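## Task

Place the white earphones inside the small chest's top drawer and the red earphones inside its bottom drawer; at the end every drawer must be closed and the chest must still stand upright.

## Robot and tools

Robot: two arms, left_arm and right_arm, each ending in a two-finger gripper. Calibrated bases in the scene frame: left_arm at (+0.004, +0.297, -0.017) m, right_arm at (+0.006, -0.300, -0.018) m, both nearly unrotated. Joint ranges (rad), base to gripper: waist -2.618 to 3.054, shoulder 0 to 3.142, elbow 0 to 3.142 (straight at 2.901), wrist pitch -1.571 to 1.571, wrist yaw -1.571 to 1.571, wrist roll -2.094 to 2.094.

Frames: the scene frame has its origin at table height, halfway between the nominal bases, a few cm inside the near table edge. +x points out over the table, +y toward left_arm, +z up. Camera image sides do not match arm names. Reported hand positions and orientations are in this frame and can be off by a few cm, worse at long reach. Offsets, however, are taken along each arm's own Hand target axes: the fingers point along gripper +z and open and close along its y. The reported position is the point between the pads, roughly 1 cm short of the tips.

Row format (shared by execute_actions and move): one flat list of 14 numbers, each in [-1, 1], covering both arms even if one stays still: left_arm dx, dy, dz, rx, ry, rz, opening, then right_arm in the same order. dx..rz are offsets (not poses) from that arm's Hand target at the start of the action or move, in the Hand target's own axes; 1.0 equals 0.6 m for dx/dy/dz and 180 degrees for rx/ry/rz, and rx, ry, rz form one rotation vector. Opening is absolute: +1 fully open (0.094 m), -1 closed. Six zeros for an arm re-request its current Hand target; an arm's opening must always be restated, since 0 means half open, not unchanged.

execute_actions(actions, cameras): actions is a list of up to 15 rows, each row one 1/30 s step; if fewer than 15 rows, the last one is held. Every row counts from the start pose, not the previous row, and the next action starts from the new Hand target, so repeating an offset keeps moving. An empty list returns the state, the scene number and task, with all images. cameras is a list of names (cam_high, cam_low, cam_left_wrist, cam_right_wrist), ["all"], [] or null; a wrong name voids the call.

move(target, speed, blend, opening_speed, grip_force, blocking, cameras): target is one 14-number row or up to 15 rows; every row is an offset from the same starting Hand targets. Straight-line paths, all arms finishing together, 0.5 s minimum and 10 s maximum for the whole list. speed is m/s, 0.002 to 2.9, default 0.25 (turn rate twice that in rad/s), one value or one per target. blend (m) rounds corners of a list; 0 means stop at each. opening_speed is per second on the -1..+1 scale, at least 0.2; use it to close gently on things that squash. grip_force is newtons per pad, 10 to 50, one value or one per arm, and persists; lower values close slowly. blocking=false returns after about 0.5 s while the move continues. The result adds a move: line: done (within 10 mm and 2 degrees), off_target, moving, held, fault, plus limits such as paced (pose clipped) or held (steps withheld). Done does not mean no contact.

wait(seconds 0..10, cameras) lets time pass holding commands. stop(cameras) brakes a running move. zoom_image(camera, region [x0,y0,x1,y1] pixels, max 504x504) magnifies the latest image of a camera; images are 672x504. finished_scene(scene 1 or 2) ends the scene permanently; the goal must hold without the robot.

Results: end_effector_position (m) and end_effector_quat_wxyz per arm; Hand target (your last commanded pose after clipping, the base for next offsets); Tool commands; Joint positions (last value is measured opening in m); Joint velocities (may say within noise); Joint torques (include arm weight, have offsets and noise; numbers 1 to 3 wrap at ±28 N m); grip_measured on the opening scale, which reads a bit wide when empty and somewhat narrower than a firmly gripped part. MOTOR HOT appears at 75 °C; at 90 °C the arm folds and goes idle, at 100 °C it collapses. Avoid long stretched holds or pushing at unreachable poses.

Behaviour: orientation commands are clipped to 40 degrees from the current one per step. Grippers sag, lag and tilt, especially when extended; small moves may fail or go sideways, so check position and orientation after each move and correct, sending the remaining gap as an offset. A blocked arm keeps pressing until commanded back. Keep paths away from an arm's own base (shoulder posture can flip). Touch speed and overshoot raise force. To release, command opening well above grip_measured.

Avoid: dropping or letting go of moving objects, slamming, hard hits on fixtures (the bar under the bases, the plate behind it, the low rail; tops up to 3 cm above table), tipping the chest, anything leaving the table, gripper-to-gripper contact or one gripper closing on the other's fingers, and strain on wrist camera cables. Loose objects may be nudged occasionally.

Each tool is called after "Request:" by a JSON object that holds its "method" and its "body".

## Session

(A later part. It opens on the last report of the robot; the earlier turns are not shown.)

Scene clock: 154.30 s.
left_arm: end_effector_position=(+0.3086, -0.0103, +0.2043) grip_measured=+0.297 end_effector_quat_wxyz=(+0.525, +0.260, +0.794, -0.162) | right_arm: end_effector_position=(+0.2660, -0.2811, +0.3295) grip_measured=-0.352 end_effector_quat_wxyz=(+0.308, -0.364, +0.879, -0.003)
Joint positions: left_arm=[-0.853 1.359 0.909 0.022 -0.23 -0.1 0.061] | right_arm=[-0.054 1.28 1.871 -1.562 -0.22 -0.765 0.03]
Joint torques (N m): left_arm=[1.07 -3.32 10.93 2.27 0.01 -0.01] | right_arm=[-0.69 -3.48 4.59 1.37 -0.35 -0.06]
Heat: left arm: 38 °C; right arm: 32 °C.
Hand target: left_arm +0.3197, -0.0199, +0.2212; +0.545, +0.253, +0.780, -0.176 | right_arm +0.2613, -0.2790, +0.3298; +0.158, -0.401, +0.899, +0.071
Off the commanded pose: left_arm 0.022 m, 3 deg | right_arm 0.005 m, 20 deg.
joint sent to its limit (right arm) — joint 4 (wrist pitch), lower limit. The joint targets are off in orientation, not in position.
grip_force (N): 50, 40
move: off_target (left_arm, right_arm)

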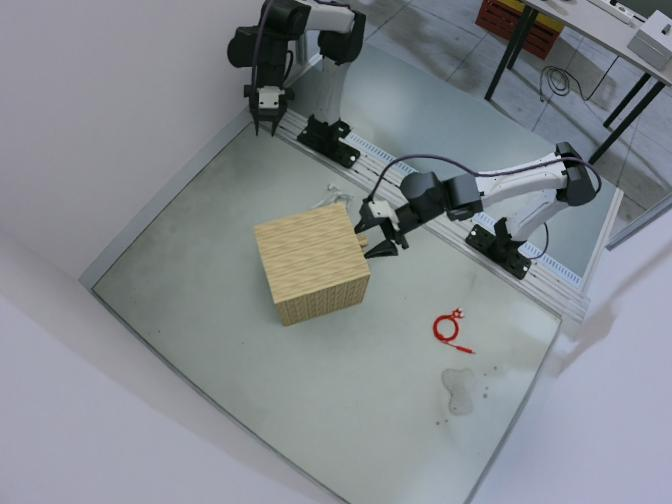

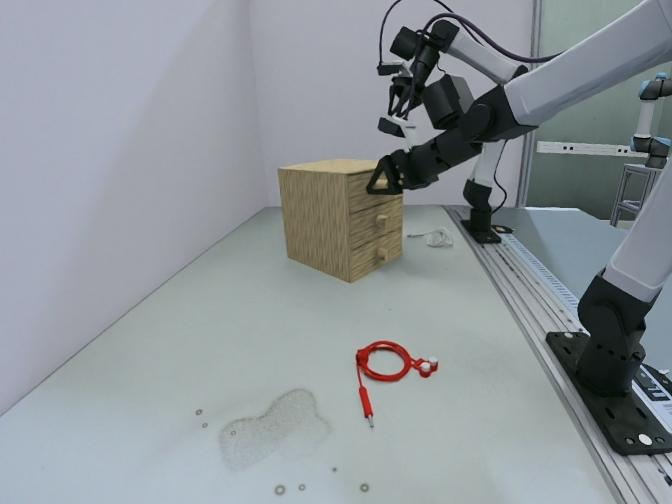

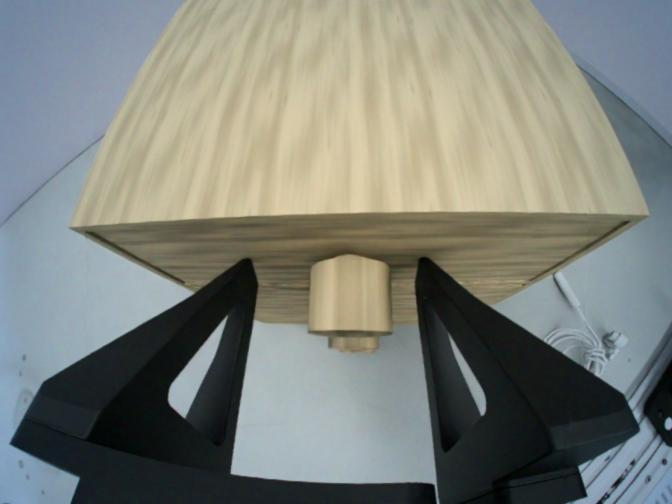

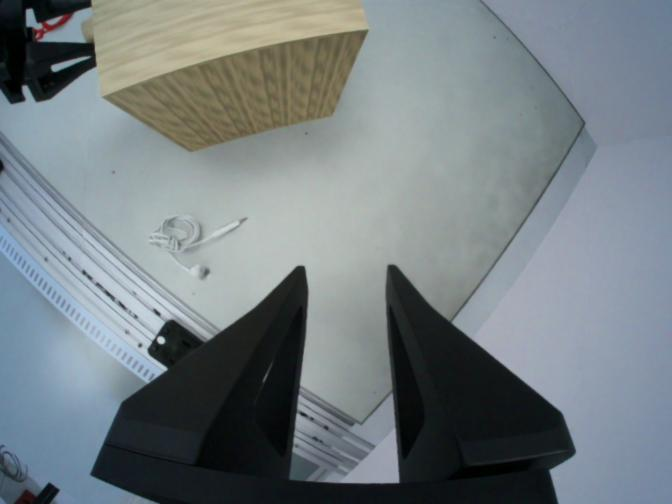

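Request:
{"method": "move", "body": {"target": [[0.006,0,-0.016,0,0,0,0.3,0.05,0.08,0.11,0.004,0.037,0.024,0.5],[0.006,0,-0.016,0,0,0,-0.6,0.144,0.2255,0.32,0.013,0.112,0.073,1],[0.072,0,-0.196,0,0,0,-0.6,0.144,0.2255,0.32,0.013,0.112,0.073,1]], "speed": [0.2,0.25,0.12], "grip_force": [50, 50], "cameras": ["all"]}}

Scene clock: 167.33 s.
left_arm: end_effector_position=(+0.2144, +0.0509, +0.2040) grip_measured=-0.429 end_effector_quat_wxyz=(+0.518, +0.274, +0.792, -0.172) | right_arm: end_effector_position=(+0.1485, -0.2000, +0.1231) grip_measured=+0.998 end_effector_quat_wxyz=(-0.005, -0.298, +0.954, +0.006)
Joint positions: left_arm=[-1.011 0.889 0.664 -0.227 -0.339 -0.161 0.027] | right_arm=[0.641 1.204 1.078 -1.452 0.019 0.051 0.094]
Joint torques (N m): left_arm=[-0.51 -3.84 8.2 2.12 -0.66 -0.1] | right_arm=[0.21 -2.47 5.97 0.36 0.1 0.06]
Heat: left arm: 40 °C; right arm: 32 °C.
Hand target: left_arm +0.2181, +0.0535, +0.2213; +0.545, +0.253, +0.780, -0.176 | right_arm +0.1501, -0.2001, +0.1199; -0.002, -0.299, +0.954, -0.001
Off the commanded pose: left_arm 0.018 m, 4 deg | right_arm 0.004 m, 1 deg.
move: off_target (left_arm); target 2's new opening was sent with left_arm's hand 0.017 m and 3 deg from that target

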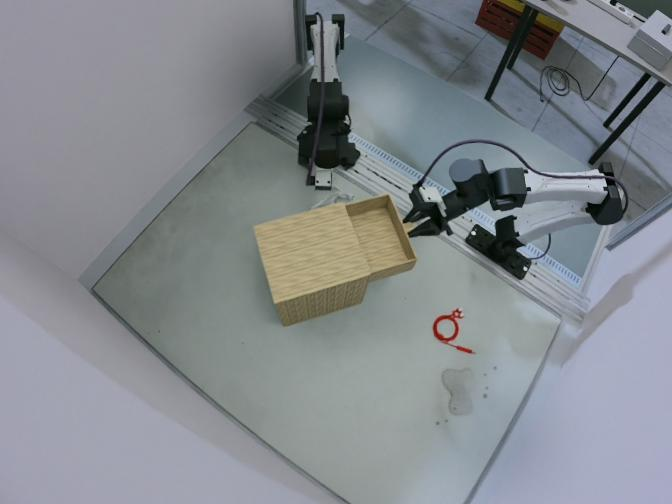

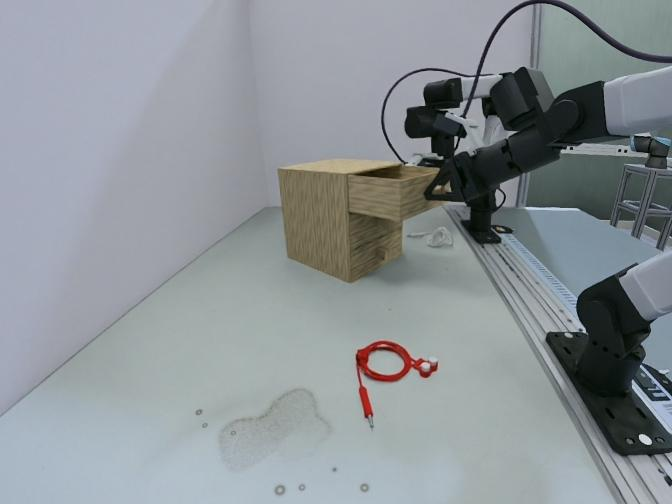

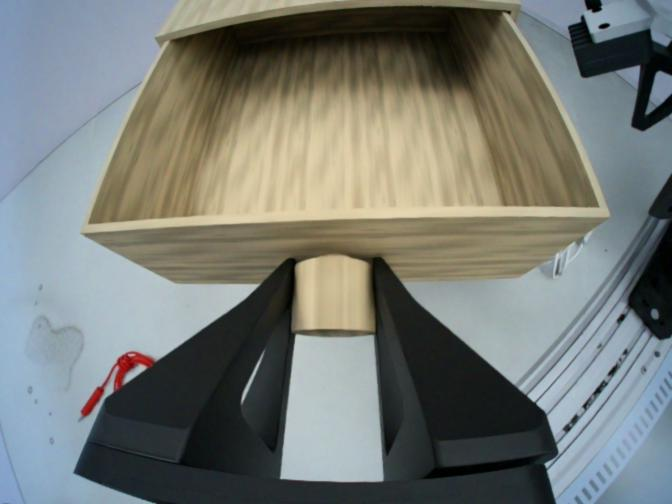

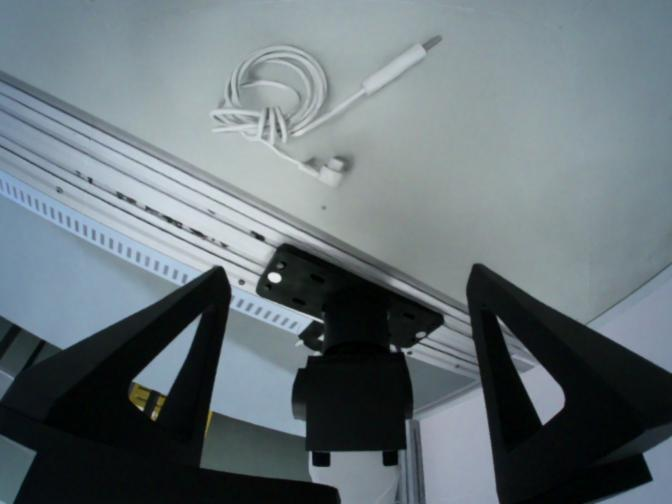

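Request:
{"method": "move", "body": {"target": [0,0,0,0,0,0,-0.6,-0.056,0.083,0.10,0,0,0.5,1], "speed": 0.5, "cameras": ["cam_right_wrist","cam_high"]}}

Scene clock: 180.90 s.
left_arm: end_effector_position=(+0.2144, +0.0510, +0.2040) grip_measured=-0.429 end_effector_quat_wxyz=(+0.519, +0.274, +0.792, -0.172) | right_arm: end_effector_position=(+0.1496, -0.1395, +0.0647) grip_measured=+0.998 end_effector_quat_wxyz=(-0.006, +0.463, +0.886, +0.003)
Joint positions: left_arm=[-1.011 0.889 0.664 -0.227 -0.339 -0.162 0.027] | right_arm=[0.852 1.375 0.961 -1.162 0.019 1.832 0.094]
Joint torques (N m): left_arm=[-0.54 -3.82 8.23 2.12 -0.65 -0.09] | right_arm=[0.31 -3.14 5.55 0.25 0.11 0.07]
Heat: left arm: 39 °C; right arm: 32 °C.
Hand target: left_arm +0.2181, +0.0535, +0.2213; +0.545, +0.253, +0.780, -0.176 | right_arm +0.1491, -0.1402, +0.0597; -0.001, +0.463, +0.886, -0.002
Off the commanded pose: left_arm 0.018 m, 4 deg | right_arm 0.005 m, 1 deg.
move: off_target (left_arm)
Images, in order (width x height): cam_high 672x504, cam_right_wrist 672x504.

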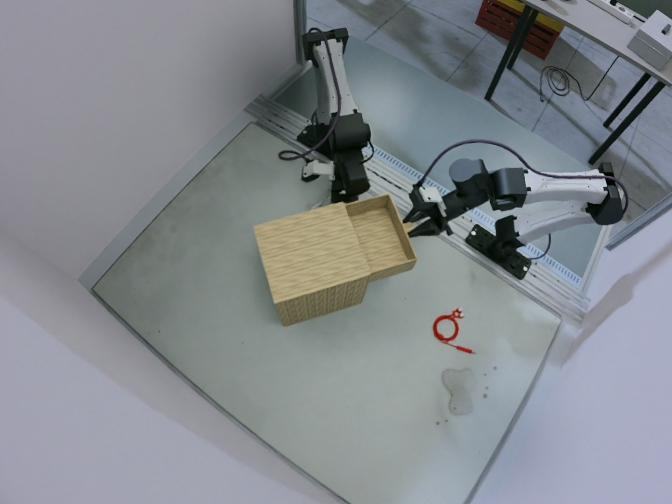

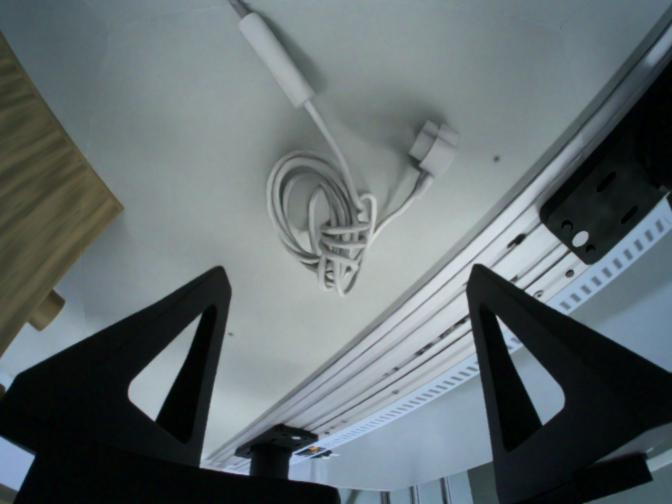

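Request:
{"method": "move", "body": {"target": [[0,0,0,0,0,0,-0.6,0.008,0.026,0,0,0,0,0.28],[0,0,0,0,0,0,-0.6,0.008,0.026,0.092,0,0,0,0.28],[0,0,0,0,0,0,-0.6,0.008,0.026,0.092,0,0,0,-1]], "speed": 0.12, "opening_speed": 1.0, "grip_force": [50, 25], "cameras": ["cam_right_wrist"]}}

Scene clock: 192.73 s.
left_arm: end_effector_position=(+0.2144, +0.0514, +0.2042) grip_measured=-0.429 end_effector_quat_wxyz=(+0.519, +0.272, +0.792, -0.172) | right_arm: end_effector_position=(+0.1620, -0.1250, +0.0142) grip_measured=-0.835 end_effector_quat_wxyz=(+0.002, +0.464, +0.886, +0.009)
Joint positions: left_arm=[-1.011 0.888 0.664 -0.228 -0.341 -0.165 0.027] | right_arm=[0.854 1.496 0.854 -0.92 0.032 1.835 0.008]
Joint torques (N m): left_arm=[-0.55 -3.69 8.25 2.13 -0.64 -0.05] | right_arm=[-0.23 -2.77 4.46 0.31 0.01 -0.02]
Heat: left arm: 40 °C; right arm: 32 °C.
Hand target: left_arm +0.2181, +0.0535, +0.2213; +0.545, +0.253, +0.780, -0.176 | right_arm +0.1589, -0.1276, +0.0044; -0.001, +0.463, +0.886, -0.002
Off the commanded pose: left_arm 0.018 m, 4 deg | right_arm 0.011 m, 1 deg.
grip_force (N): 50, 25
move: off_target (left_arm, right_arm); target 3's new opening was sent with right_arm's hand 0.011 m and 0 deg from that target
Images, in order (width x height): cam_right_wrist 672x504.

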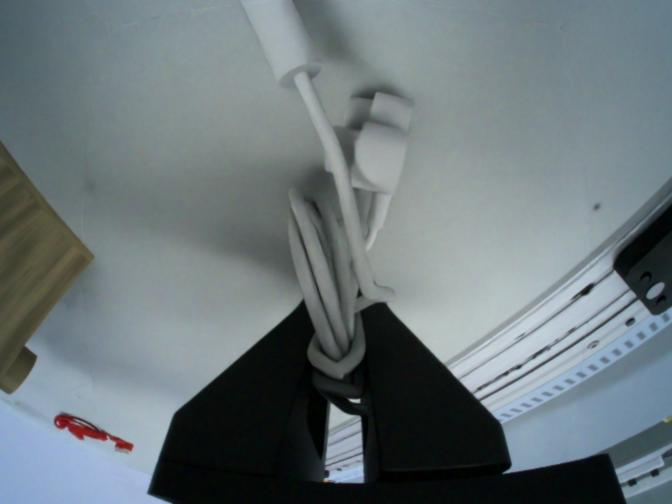

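Request:
{"method": "move", "body": {"target": [[0,0,0,0,0,0,0.3,0,0,-0.25,0,0,0,-1],[0.044,0,-0.12,0,0,0,0.3,0,0,-0.56,0,0,0,-1],[0.044,0,-0.12,0,0,0,0.3,0.106,0.284,-0.593,-0.1,-0.079,-0.567,-1],[0.044,0,-0.12,0,0,0,0.3,0.106,0.284,-0.34,-0.1,-0.079,-0.567,-1]], "speed": [0.2,0.25,0.4,0.2], "blend": [0,0.02,0,0], "cameras": ["all"]}}

Scene clock: 207.07 s.
left_arm: end_effector_position=(+0.1551, +0.0954, +0.2217) grip_measured=+0.297 end_effector_quat_wxyz=(+0.543, +0.262, +0.777, -0.179) | right_arm: end_effector_position=(+0.2636, +0.0188, +0.2110) grip_measured=-0.861 end_effector_quat_wxyz=(+0.159, -0.401, +0.900, +0.062)
Joint positions: left_arm=[-1.309 0.571 0.632 -0.514 -0.63 -0.288 0.061] | right_arm=[0.927 1.87 2.009 -1.382 0.081 0.084 0.007]
Joint torques (N m): left_arm=[-0.54 0.18 7.21 1.65 -0.52 -0.21] | right_arm=[-0.54 -7.64 5.89 1.09 -0.2 0]
Heat: left arm: 40 °C; right arm: 32 °C.
Hand target: left_arm +0.1560, +0.0985, +0.2211; +0.545, +0.253, +0.780, -0.176 | right_arm +0.2634, +0.0225, +0.2077; +0.156, -0.401, +0.900, +0.070
Off the commanded pose: left_arm 0.003 m, 1 deg | right_arm 0.005 m, 1 deg.
grip_force (N): 50, 25
move: done

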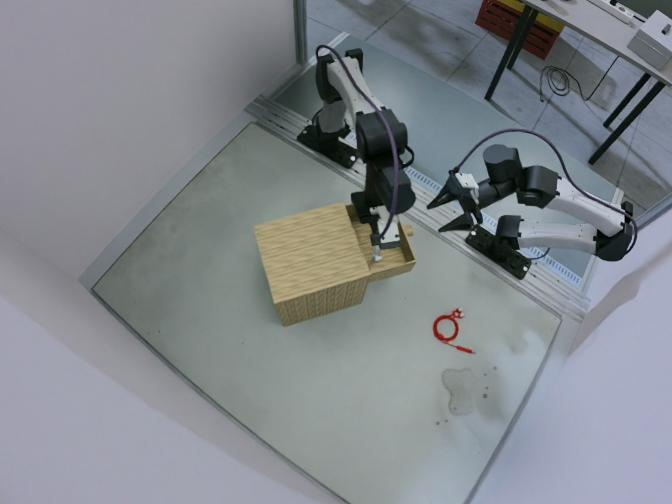

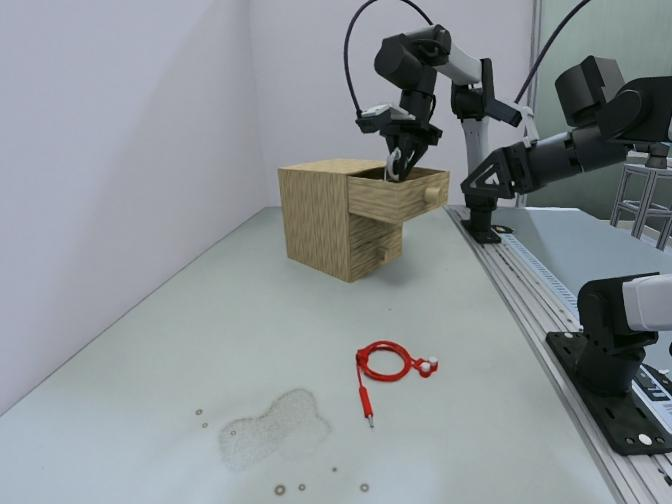

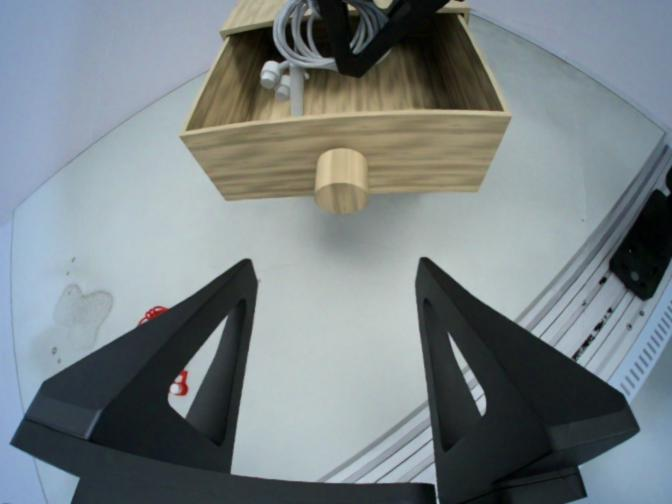

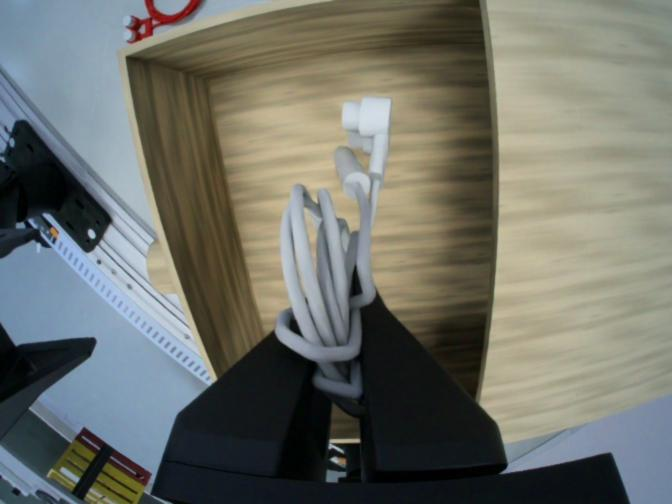

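Request:
{"method": "move", "body": {"target": [[0,0,0,0,0,0,0.3,0.02,0,0.055,0,0,0,-1],[0,0,0,0,0,0,0.3,0.02,0,0.055,0,0,0,-0.3],[0,0,0,0,0,0,0.3,-0.008,0,-0.022,0,0,0,-0.3]], "speed": 0.1, "opening_speed": 0.6, "grip_force": [50, 50], "cameras": ["cam_left_wrist","cam_right_wrist"]}}

Scene clock: 212.83 s.
left_arm: end_effector_position=(+0.1551, +0.0954, +0.2217) grip_measured=+0.297 end_effector_quat_wxyz=(+0.543, +0.262, +0.777, -0.179) | right_arm: end_effector_position=(+0.2645, +0.0184, +0.2177) grip_measured=-0.302 end_effector_quat_wxyz=(+0.157, -0.401, +0.901, +0.061)
Joint positions: left_arm=[-1.309 0.571 0.632 -0.514 -0.63 -0.288 0.061] | right_arm=[0.924 1.887 2.062 -1.421 0.08 0.084 0.033]
Joint torques (N m): left_arm=[-0.54 0.18 7.23 1.65 -0.53 -0.21] | right_arm=[-0.08 -6.97 9.32 0.84 -0.19 0.03]
Heat: left arm: 39 °C; right arm: 32 °C.
Hand target: left_arm +0.1560, +0.0985, +0.2211; +0.545, +0.253, +0.780, -0.176 | right_arm +0.2634, +0.0226, +0.2217; +0.156, -0.401, +0.900, +0.070
Off the commanded pose: left_arm 0.003 m, 1 deg | right_arm 0.006 m, 1 deg.
move: done
Images, in order (width x height): cam_left_wrist 672x504, cam_right_wrist 672x504.

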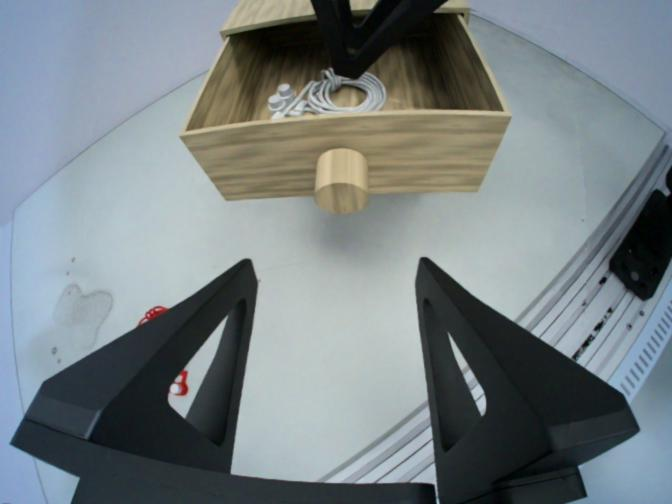

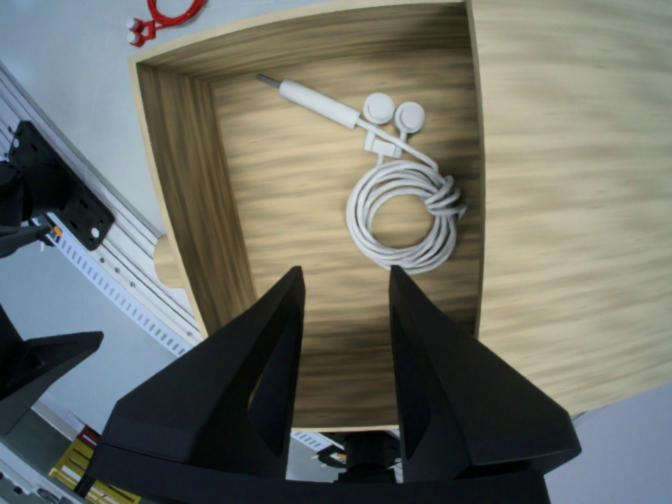

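Request:
{"method": "move", "body": {"target": [[0,0,0,0,0,0,0.3,-0.057,0,-0.157,0,0,0,-0.3],[-0.118,0,0.322,0,0,0,0.3,0.294,-0.333,-0.30,0,0,0,-0.3],[-0.067,0,0.182,0,0,0,0.3,0.294,-0.333,-0.30,0,0,0,-0.3],[0.062,0,0.225,0,0,0,0.3,0.294,-0.333,-0.30,0,0,0,-0.3]], "speed": [0.2,0.18,0.2,0.2], "blend": [0.02,0,0.03,0], "cameras": ["all"]}}

Scene clock: 222.13 s.
left_arm: end_effector_position=(+0.2471, +0.0322, +0.1419) grip_measured=+0.297 end_effector_quat_wxyz=(+0.543, +0.262, +0.778, -0.177) | right_arm: end_effector_position=(+0.2656, -0.2819, +0.3318) grip_measured=-0.302 end_effector_quat_wxyz=(+0.312, -0.363, +0.878, -0.006)
Joint positions: left_arm=[-0.942 1.12 0.449 0.288 -0.298 -0.122 0.061] | right_arm=[-0.055 1.275 1.874 -1.558 -0.217 -0.766 0.033]
Joint torques (N m): left_arm=[-0.65 -1.8 6.97 2.04 -0.35 -0.2] | right_arm=[-0.64 -3.22 4.64 1.34 -0.33 -0.08]
Heat: left arm: 39 °C; right arm: 32 °C.
Hand target: left_arm +0.2484, +0.0317, +0.1397; +0.545, +0.253, +0.780, -0.176 | right_arm +0.2604, -0.2798, +0.3314; +0.156, -0.401, +0.900, +0.070
Off the commanded pose: left_arm 0.003 m, 1 deg | right_arm 0.006 m, 21 deg.
joint sent to its limit (right arm) — joint 4 (wrist pitch), lower limit. The joint targets are off in orientation, not in position.
move: off_target (right_arm)

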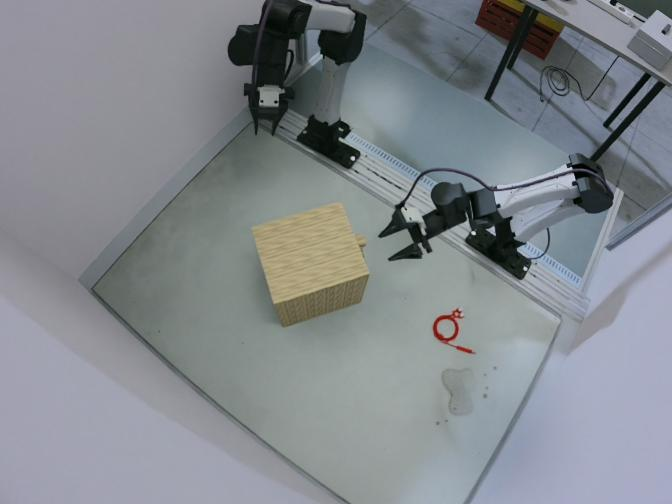

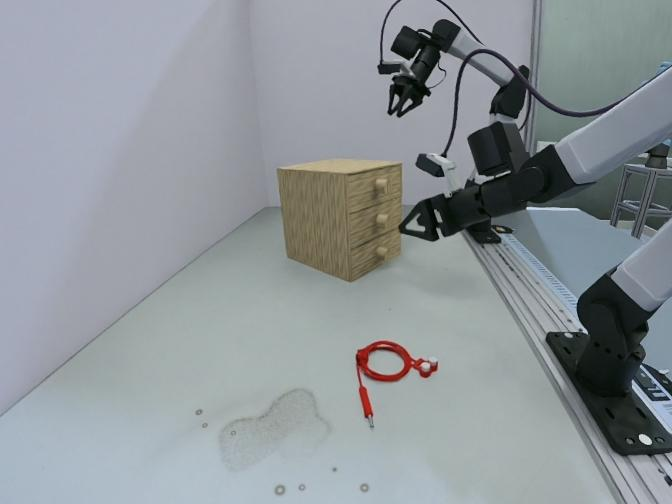

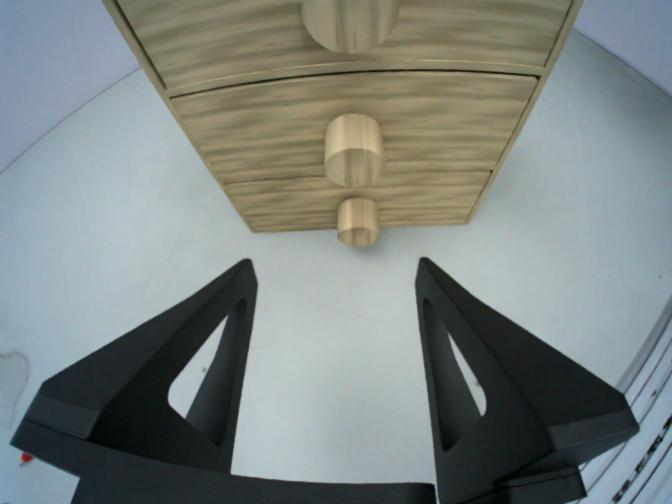

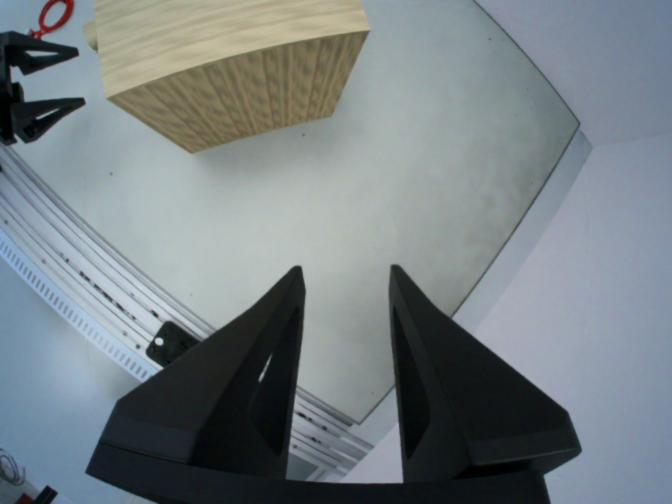

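Request:
{"method": "move", "body": {"target": [0.122,-0.02,0.045,0,0,0,0.3,0,0,0,0,0,0,-0.3], "speed": 0.2, "cameras": ["cam_left_wrist","cam_low"]}}

Scene clock: 226.77 s.
left_arm: end_effector_position=(+0.2408, +0.0198, +0.0632) grip_measured=+0.297 end_effector_quat_wxyz=(+0.541, +0.263, +0.778, -0.179) | right_arm: end_effector_position=(+0.2656, -0.2819, +0.3318) grip_measured=-0.302 end_effector_quat_wxyz=(+0.312, -0.363, +0.878, -0.006)
Joint positions: left_arm=[-1.002 1.491 0.277 0.822 -0.348 -0.147 0.061] | right_arm=[-0.055 1.275 1.874 -1.558 -0.217 -0.766 0.033]
Joint torques (N m): left_arm=[-0.54 -3.36 4.79 2.01 -0.44 -0.19] | right_arm=[-0.72 -3.28 4.62 1.32 -0.38 -0.11]
Heat: left arm: 39 °C; right arm: 32 °C.
Hand target: left_arm +0.2416, +0.0220, +0.0617; +0.545, +0.253, +0.780, -0.176 | right_arm +0.2604, -0.2798, +0.3314; +0.156, -0.401, +0.900, +0.070
Off the commanded pose: left_arm 0.003 m, 1 deg | right_arm 0.006 m, 21 deg.
joint sent to its limit (right arm) — joint 4 (wrist pitch), lower limit. The joint targets are off in orientation, not in position.
move: off_target (right_arm)
Images, in order (width x height): cam_low 672x504, cam_left_wrist 672x504.

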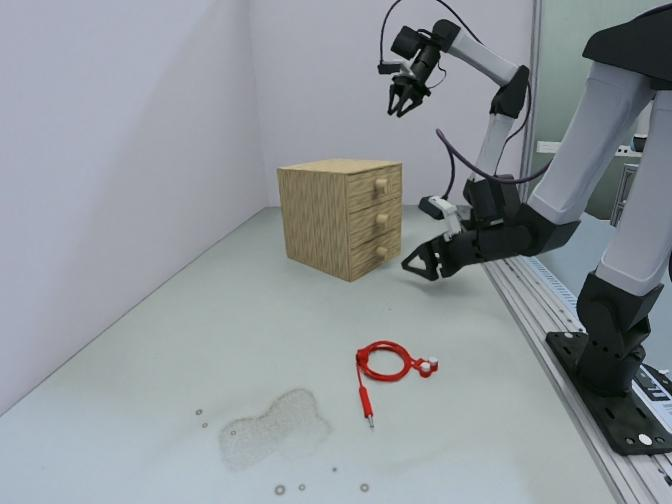

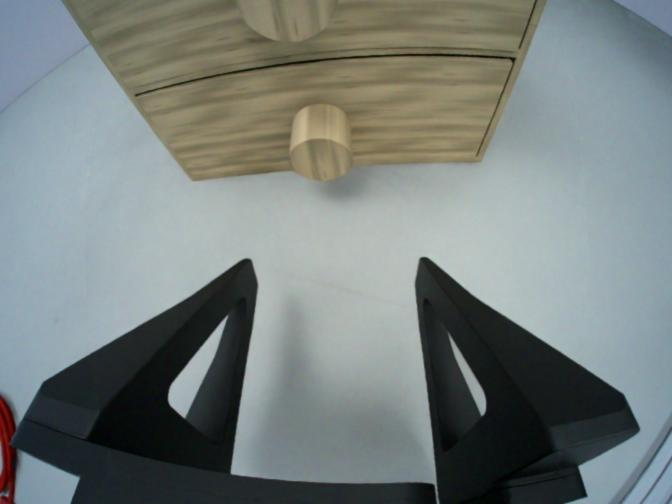

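Request:
{"method": "move", "body": {"target": [[-0.063,0.012,0.124,0,0,0,0.3,0,0,0,0,0,0,-0.3],[-0.063,0.012,0.124,0,0,0,-0.6,0,0,0,0,0,0,-0.3],[-0.003,0.012,-0.040,0,0,0,-0.6,0,0,0,0,0,0,-0.3]], "speed": [0.1,0.1,0.12], "opening_speed": 1.0, "cameras": ["cam_left_wrist","cam_low","cam_high"]}}

Scene clock: 235.17 s.
left_arm: end_effector_position=(+0.2257, +0.0378, +0.0629) grip_measured=-0.430 end_effector_quat_wxyz=(+0.530, +0.263, +0.786, -0.180) | right_arm: end_effector_position=(+0.2656, -0.2819, +0.3318) grip_measured=-0.302 end_effector_quat_wxyz=(+0.312, -0.363, +0.878, -0.006)
Joint positions: left_arm=[-1.012 1.351 0.212 0.722 -0.347 -0.169 0.027] | right_arm=[-0.055 1.275 1.874 -1.558 -0.217 -0.766 0.033]
Joint torques (N m): left_arm=[-0.53 -5.68 5.42 1.91 -0.56 -0.01] | right_arm=[-0.61 -3.34 4.89 1.31 -0.4 -0.08]
Heat: left arm: 40 °C; right arm: 31 °C.
Hand target: left_arm +0.2281, +0.0407, +0.0716; +0.545, +0.253, +0.780, -0.176 | right_arm +0.2604, -0.2798, +0.3314; +0.156, -0.401, +0.900, +0.070
Off the commanded pose: left_arm 0.010 m, 2 deg | right_arm 0.006 m, 21 deg.
joint sent to its limit (right arm) — joint 4 (wrist pitch), lower limit. The joint targets are off in orientation, not in position.
move: off_target (right_arm); target 2's new opening was sent with left_arm's hand 0.013 m and 1 deg from that target
Images, in order (width x height): cam_high 672x504, cam_low 672x504, cam_left_wrist 672x504.

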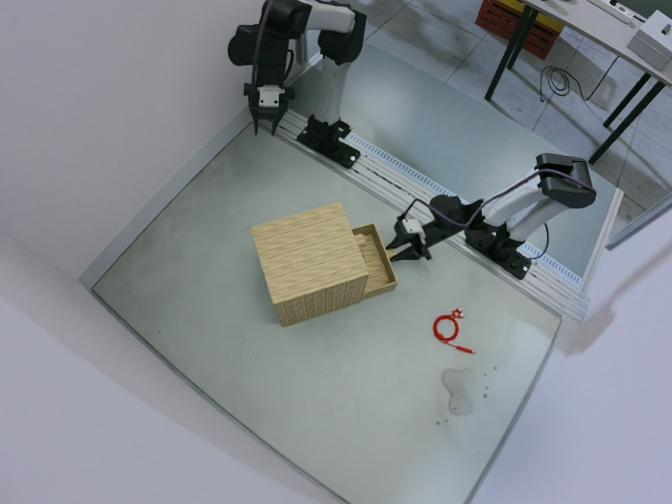

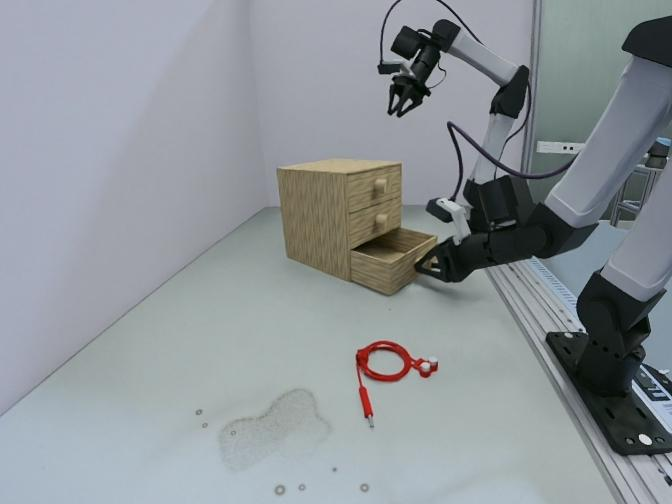

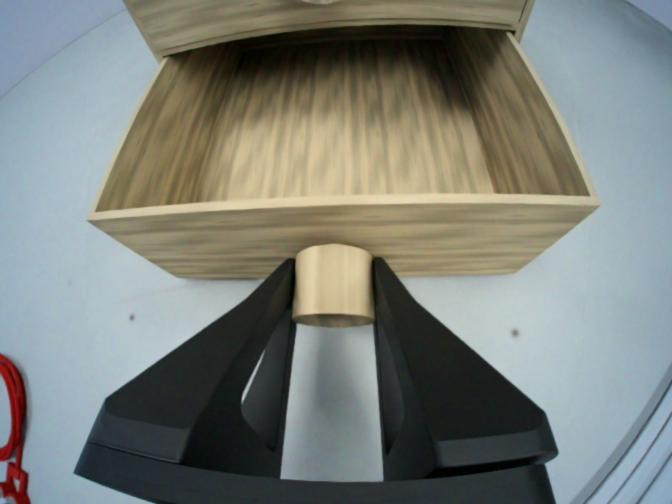

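Request:
{"method": "move", "body": {"target": [[0,0,0,0,0,0,0.3,0,0,0,0,0,0,-0.3],[0.029,0,-0.078,0,0,0,0.3,0,0,0,0,0,0,-0.3],[-0.05,0.05,-0.107,0,0,0,0.3,0,0,0,0,0,0,-0.3],[-0.029,0.375,-0.1525,-0.121,0.375,-0.174,1,0,0,0,0,0,0,-0.3]], "speed": [0.2,0.2,0.25,0.4], "blend": [0,0.02,0.03,0], "cameras": ["cam_left_wrist","cam_low","cam_high"]}}

Scene clock: 247.60 s.
left_arm: end_effector_position=(+0.2942, +0.2658, +0.1186) grip_measured=+0.997 end_effector_quat_wxyz=(+0.007, -0.004, +1.000, -0.009) | right_arm: end_effector_position=(+0.2656, -0.2819, +0.3318) grip_measured=-0.302 end_effector_quat_wxyz=(+0.312, -0.363, +0.878, -0.006)
Joint positions: left_arm=[-0.07 1.652 1.42 -1.338 0.023 -0.101 0.094] | right_arm=[-0.055 1.275 1.874 -1.558 -0.217 -0.766 0.033]
Joint torques (N m): left_arm=[0.47 -5.5 8.35 0.16 -0.22 0.1] | right_arm=[-0.8 -3.19 4.52 1.27 -0.35 -0.12]
Heat: left arm: 39 °C; right arm: 32 °C.
Hand target: left_arm +0.2950, +0.2697, +0.1198; +0.000, +0.000, +1.000, +0.000 | right_arm +0.2604, -0.2798, +0.3314; +0.156, -0.401, +0.900, +0.070
Off the commanded pose: left_arm 0.004 m, 1 deg | right_arm 0.006 m, 21 deg.
joint sent to its limit (right arm) — joint 4 (wrist pitch), lower limit. The joint targets are off in orientation, not in position.
move: off_target (right_arm); blend cut to 0.0294 m at target 3
Images, in order (width x height): cam_high 672x504, cam_low 672x504, cam_left_wrist 672x504.

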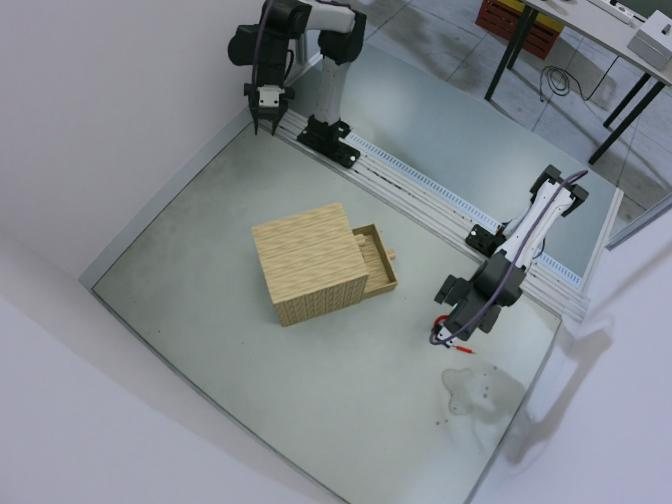

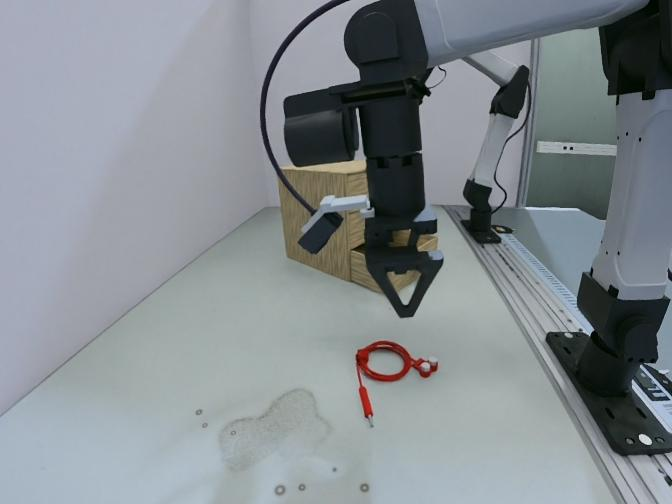

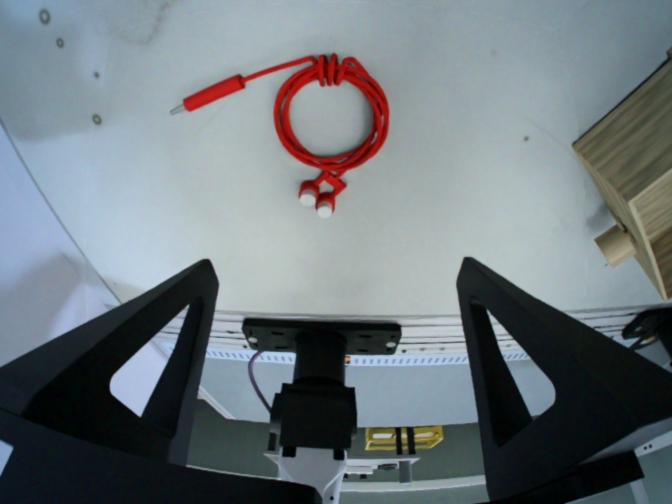

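Request:
{"method": "move", "body": {"target": [-0.036,0.01,0.107,0,0,0,1,0,0,0,0,0,0,-0.3], "speed": 0.25, "cameras": ["cam_left_wrist","cam_low"]}}

Scene clock: 251.10 s.
left_arm: end_effector_position=(+0.3179, +0.2709, +0.0606) grip_measured=+0.997 end_effector_quat_wxyz=(+0.008, -0.003, +1.000, -0.008) | right_arm: end_effector_position=(+0.2656, -0.2819, +0.3318) grip_measured=-0.302 end_effector_quat_wxyz=(+0.312, -0.363, +0.878, -0.006)
Joint positions: left_arm=[-0.049 1.758 1.308 -1.119 0.021 -0.078 0.094] | right_arm=[-0.055 1.275 1.874 -1.558 -0.217 -0.766 0.033]
Joint torques (N m): left_arm=[0.72 -6.72 5.91 0.32 -0.21 0.1] | right_arm=[-0.7 -3.15 4.81 1.33 -0.32 -0.11]
Heat: left arm: 38 °C; right arm: 32 °C.
Hand target: left_arm +0.3166, +0.2758, +0.0556; +0.000, +0.000, +1.000, +0.000 | right_arm +0.2604, -0.2798, +0.3314; +0.156, -0.401, +0.900, +0.070
Off the commanded pose: left_arm 0.007 m, 1 deg | right_arm 0.006 m, 21 deg.
joint sent to its limit (right arm) — joint 4 (wrist pitch), lower limit. The joint targets are off in orientation, not in position.
move: off_target (right_arm)
Images, in order (width x height): cam_low 672x504, cam_left_wrist 672x504.

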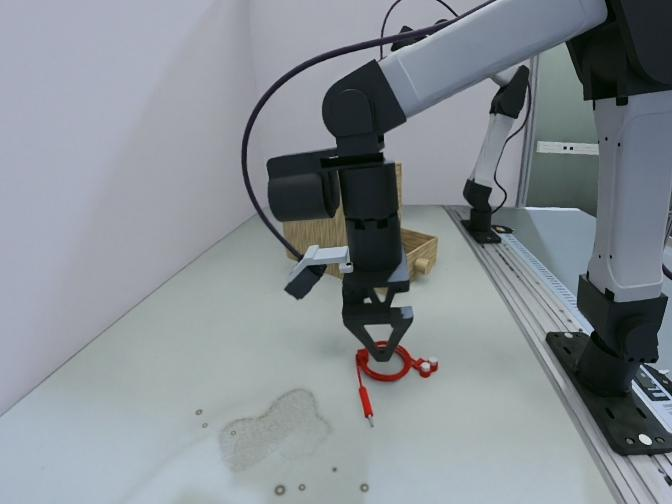

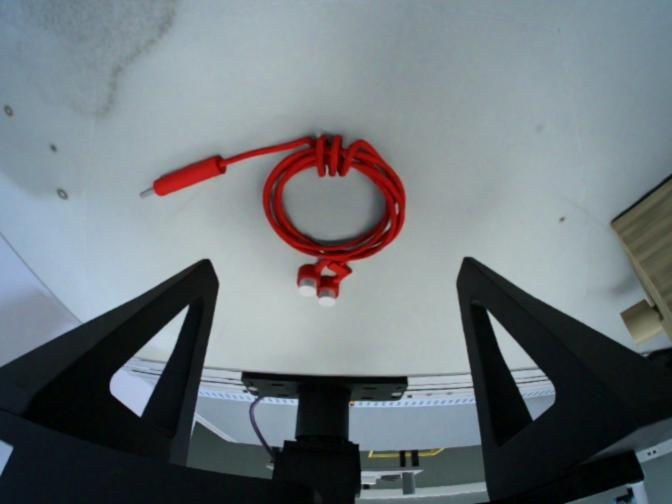

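Request:
{"method": "move", "body": {"target": [-0.002,0.003,0.045,0,0,0,1,0,0,0,0,0,0,-0.3], "speed": 0.1, "cameras": ["cam_left_wrist","cam_low"]}}

Scene clock: 253.90 s.
left_arm: end_effector_position=(+0.3205, +0.2723, +0.0354) grip_measured=+0.997 end_effector_quat_wxyz=(+0.011, -0.003, +1.000, -0.008) | right_arm: end_effector_position=(+0.2656, -0.2819, +0.3318) grip_measured=-0.302 end_effector_quat_wxyz=(+0.312, -0.363, +0.878, -0.006)
Joint positions: left_arm=[-0.044 1.784 1.237 -1.016 0.021 -0.072 0.094] | right_arm=[-0.055 1.275 1.874 -1.558 -0.217 -0.766 0.033]
Joint torques (N m): left_arm=[0.79 -6.48 5.55 0.35 -0.21 0.1] | right_arm=[-0.87 -3.34 4.7 1.37 -0.37 -0.09]
Heat: left arm: 37 °C; right arm: 32 °C.
Hand target: left_arm +0.3179, +0.2775, +0.0285; +0.000, +0.000, +1.000, +0.000 | right_arm +0.2604, -0.2798, +0.3314; +0.156, -0.401, +0.900, +0.070
Off the commanded pose: left_arm 0.009 m, 2 deg | right_arm 0.006 m, 21 deg.
joint sent to its limit (right arm) — joint 4 (wrist pitch), lower limit. The joint targets are off in orientation, not in position.
move: off_target (right_arm)
Images, in order (width x height): cam_low 672x504, cam_left_wrist 672x504.

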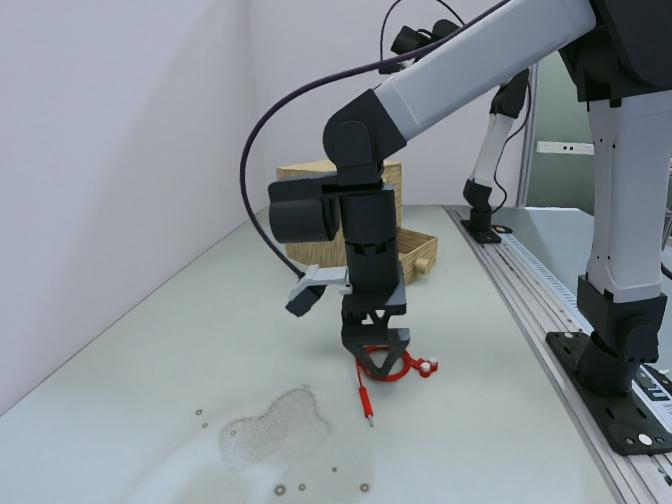

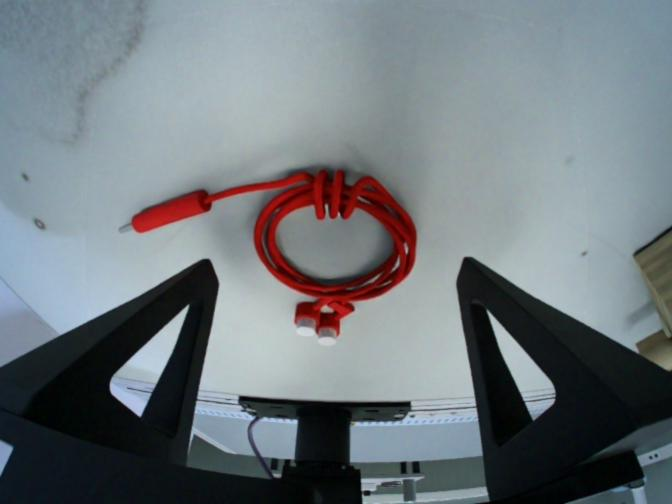

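Request:
{"method": "move", "body": {"target": [[-0.006,-0.002,0.022,0,0,0,1,0,0,0,0,0,0,-0.3],[-0.006,-0.002,0.022,0,0,0,-1,0,0,0,0,0,0,-0.3]], "speed": 0.06, "opening_speed": 1.0, "grip_force": [25, 50], "cameras": ["cam_left_wrist","cam_low"]}}

Scene clock: 265.20 s.
left_arm: end_effector_position=(+0.3251, +0.2721, +0.0230) grip_measured=-0.960 end_effector_quat_wxyz=(+0.012, -0.003, +1.000, -0.008) | right_arm: end_effector_position=(+0.2656, -0.2819, +0.3318) grip_measured=-0.302 end_effector_quat_wxyz=(+0.312, -0.363, +0.878, -0.006)
Joint positions: left_arm=[-0.044 1.813 1.22 -0.968 0.021 -0.072 0.002] | right_arm=[-0.055 1.275 1.874 -1.558 -0.217 -0.766 0.033]
Joint torques (N m): left_arm=[0.44 -6.53 5.39 0.37 -0.21 0.06] | right_arm=[-0.72 -3.23 4.78 1.33 -0.37 -0.14]
Heat: left arm: 36 °C; right arm: 32 °C.
Hand target: left_arm +0.3215, +0.2763, +0.0154; +0.000, +0.000, +1.000, +0.000 | right_arm +0.2604, -0.2798, +0.3314; +0.156, -0.401, +0.900, +0.070
Off the commanded pose: left_arm 0.010 m, 2 deg | right_arm 0.006 m, 21 deg.
joint sent to its limit (right arm) — joint 4 (wrist pitch), lower limit. The joint targets are off in orientation, not in position.
grip_force (N): 25, 50
move: off_target (right_arm)
Images, in order (width x height): cam_low 672x504, cam_left_wrist 672x504.

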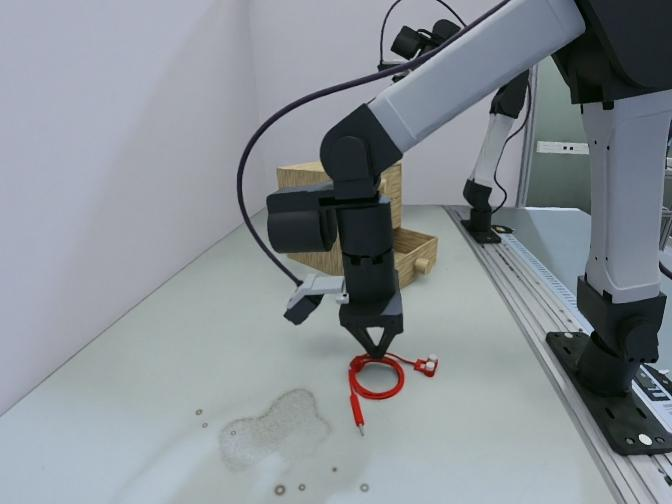

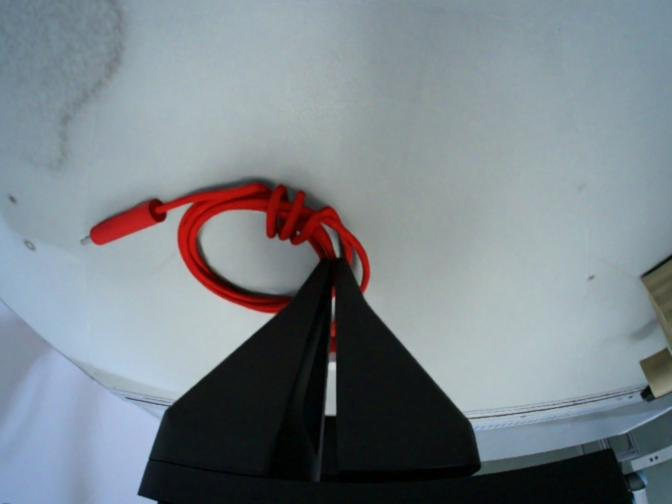

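Request:
{"method": "move", "body": {"target": [[0,0,-0.042,0,0,0,-1,0,0,0,0,0,0,-0.3],[0,0.043,-0.042,0,0,0,1,0,0,0,0,0,0,-0.3],[0,0.043,0.0215,0,0,0,1,0,0,0,0,0,0,-0.3]], "speed": 0.08, "grip_force": [50, 50], "cameras": ["cam_left_wrist","cam_low"]}}

Scene clock: 270.80 s.
left_arm: end_effector_position=(+0.3223, +0.3018, +0.0141) grip_measured=+0.997 end_effector_quat_wxyz=(+0.008, -0.006, +1.000, +0.001) | right_arm: end_effector_position=(+0.2656, -0.2819, +0.3318) grip_measured=-0.302 end_effector_quat_wxyz=(+0.312, -0.363, +0.878, -0.006)
Joint positions: left_arm=[0.038 1.821 1.193 -0.943 0.003 0.005 0.094] | right_arm=[-0.055 1.275 1.874 -1.558 -0.217 -0.766 0.033]
Joint torques (N m): left_arm=[0.24 -5.83 4.64 0.6 -0.02 0.1] | right_arm=[-0.66 -3.38 4.7 1.33 -0.35 -0.04]
Heat: left arm: 36 °C; right arm: 32 °C.
Hand target: left_arm +0.3215, +0.3021, +0.0024; +0.000, +0.000, +1.000, +0.000 | right_arm +0.2604, -0.2798, +0.3314; +0.156, -0.401, +0.900, +0.070
Off the commanded pose: left_arm 0.012 m, 1 deg | right_arm 0.006 m, 21 deg.
joint sent to its limit (right arm) — joint 4 (wrist pitch), lower limit. The joint targets are off in orientation, not in position.
move: off_target (left_arm, right_arm)
Images, in order (width x height): cam_low 672x504, cam_left_wrist 672x504.

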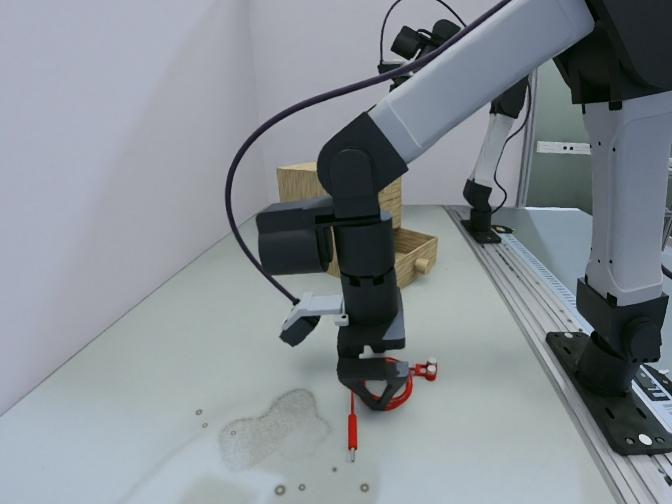

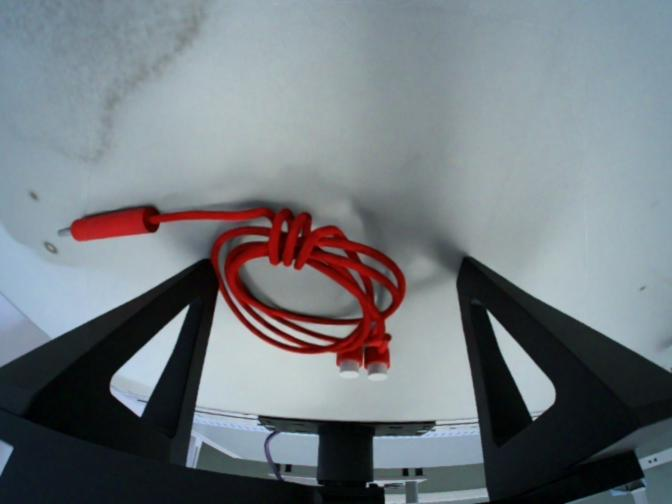

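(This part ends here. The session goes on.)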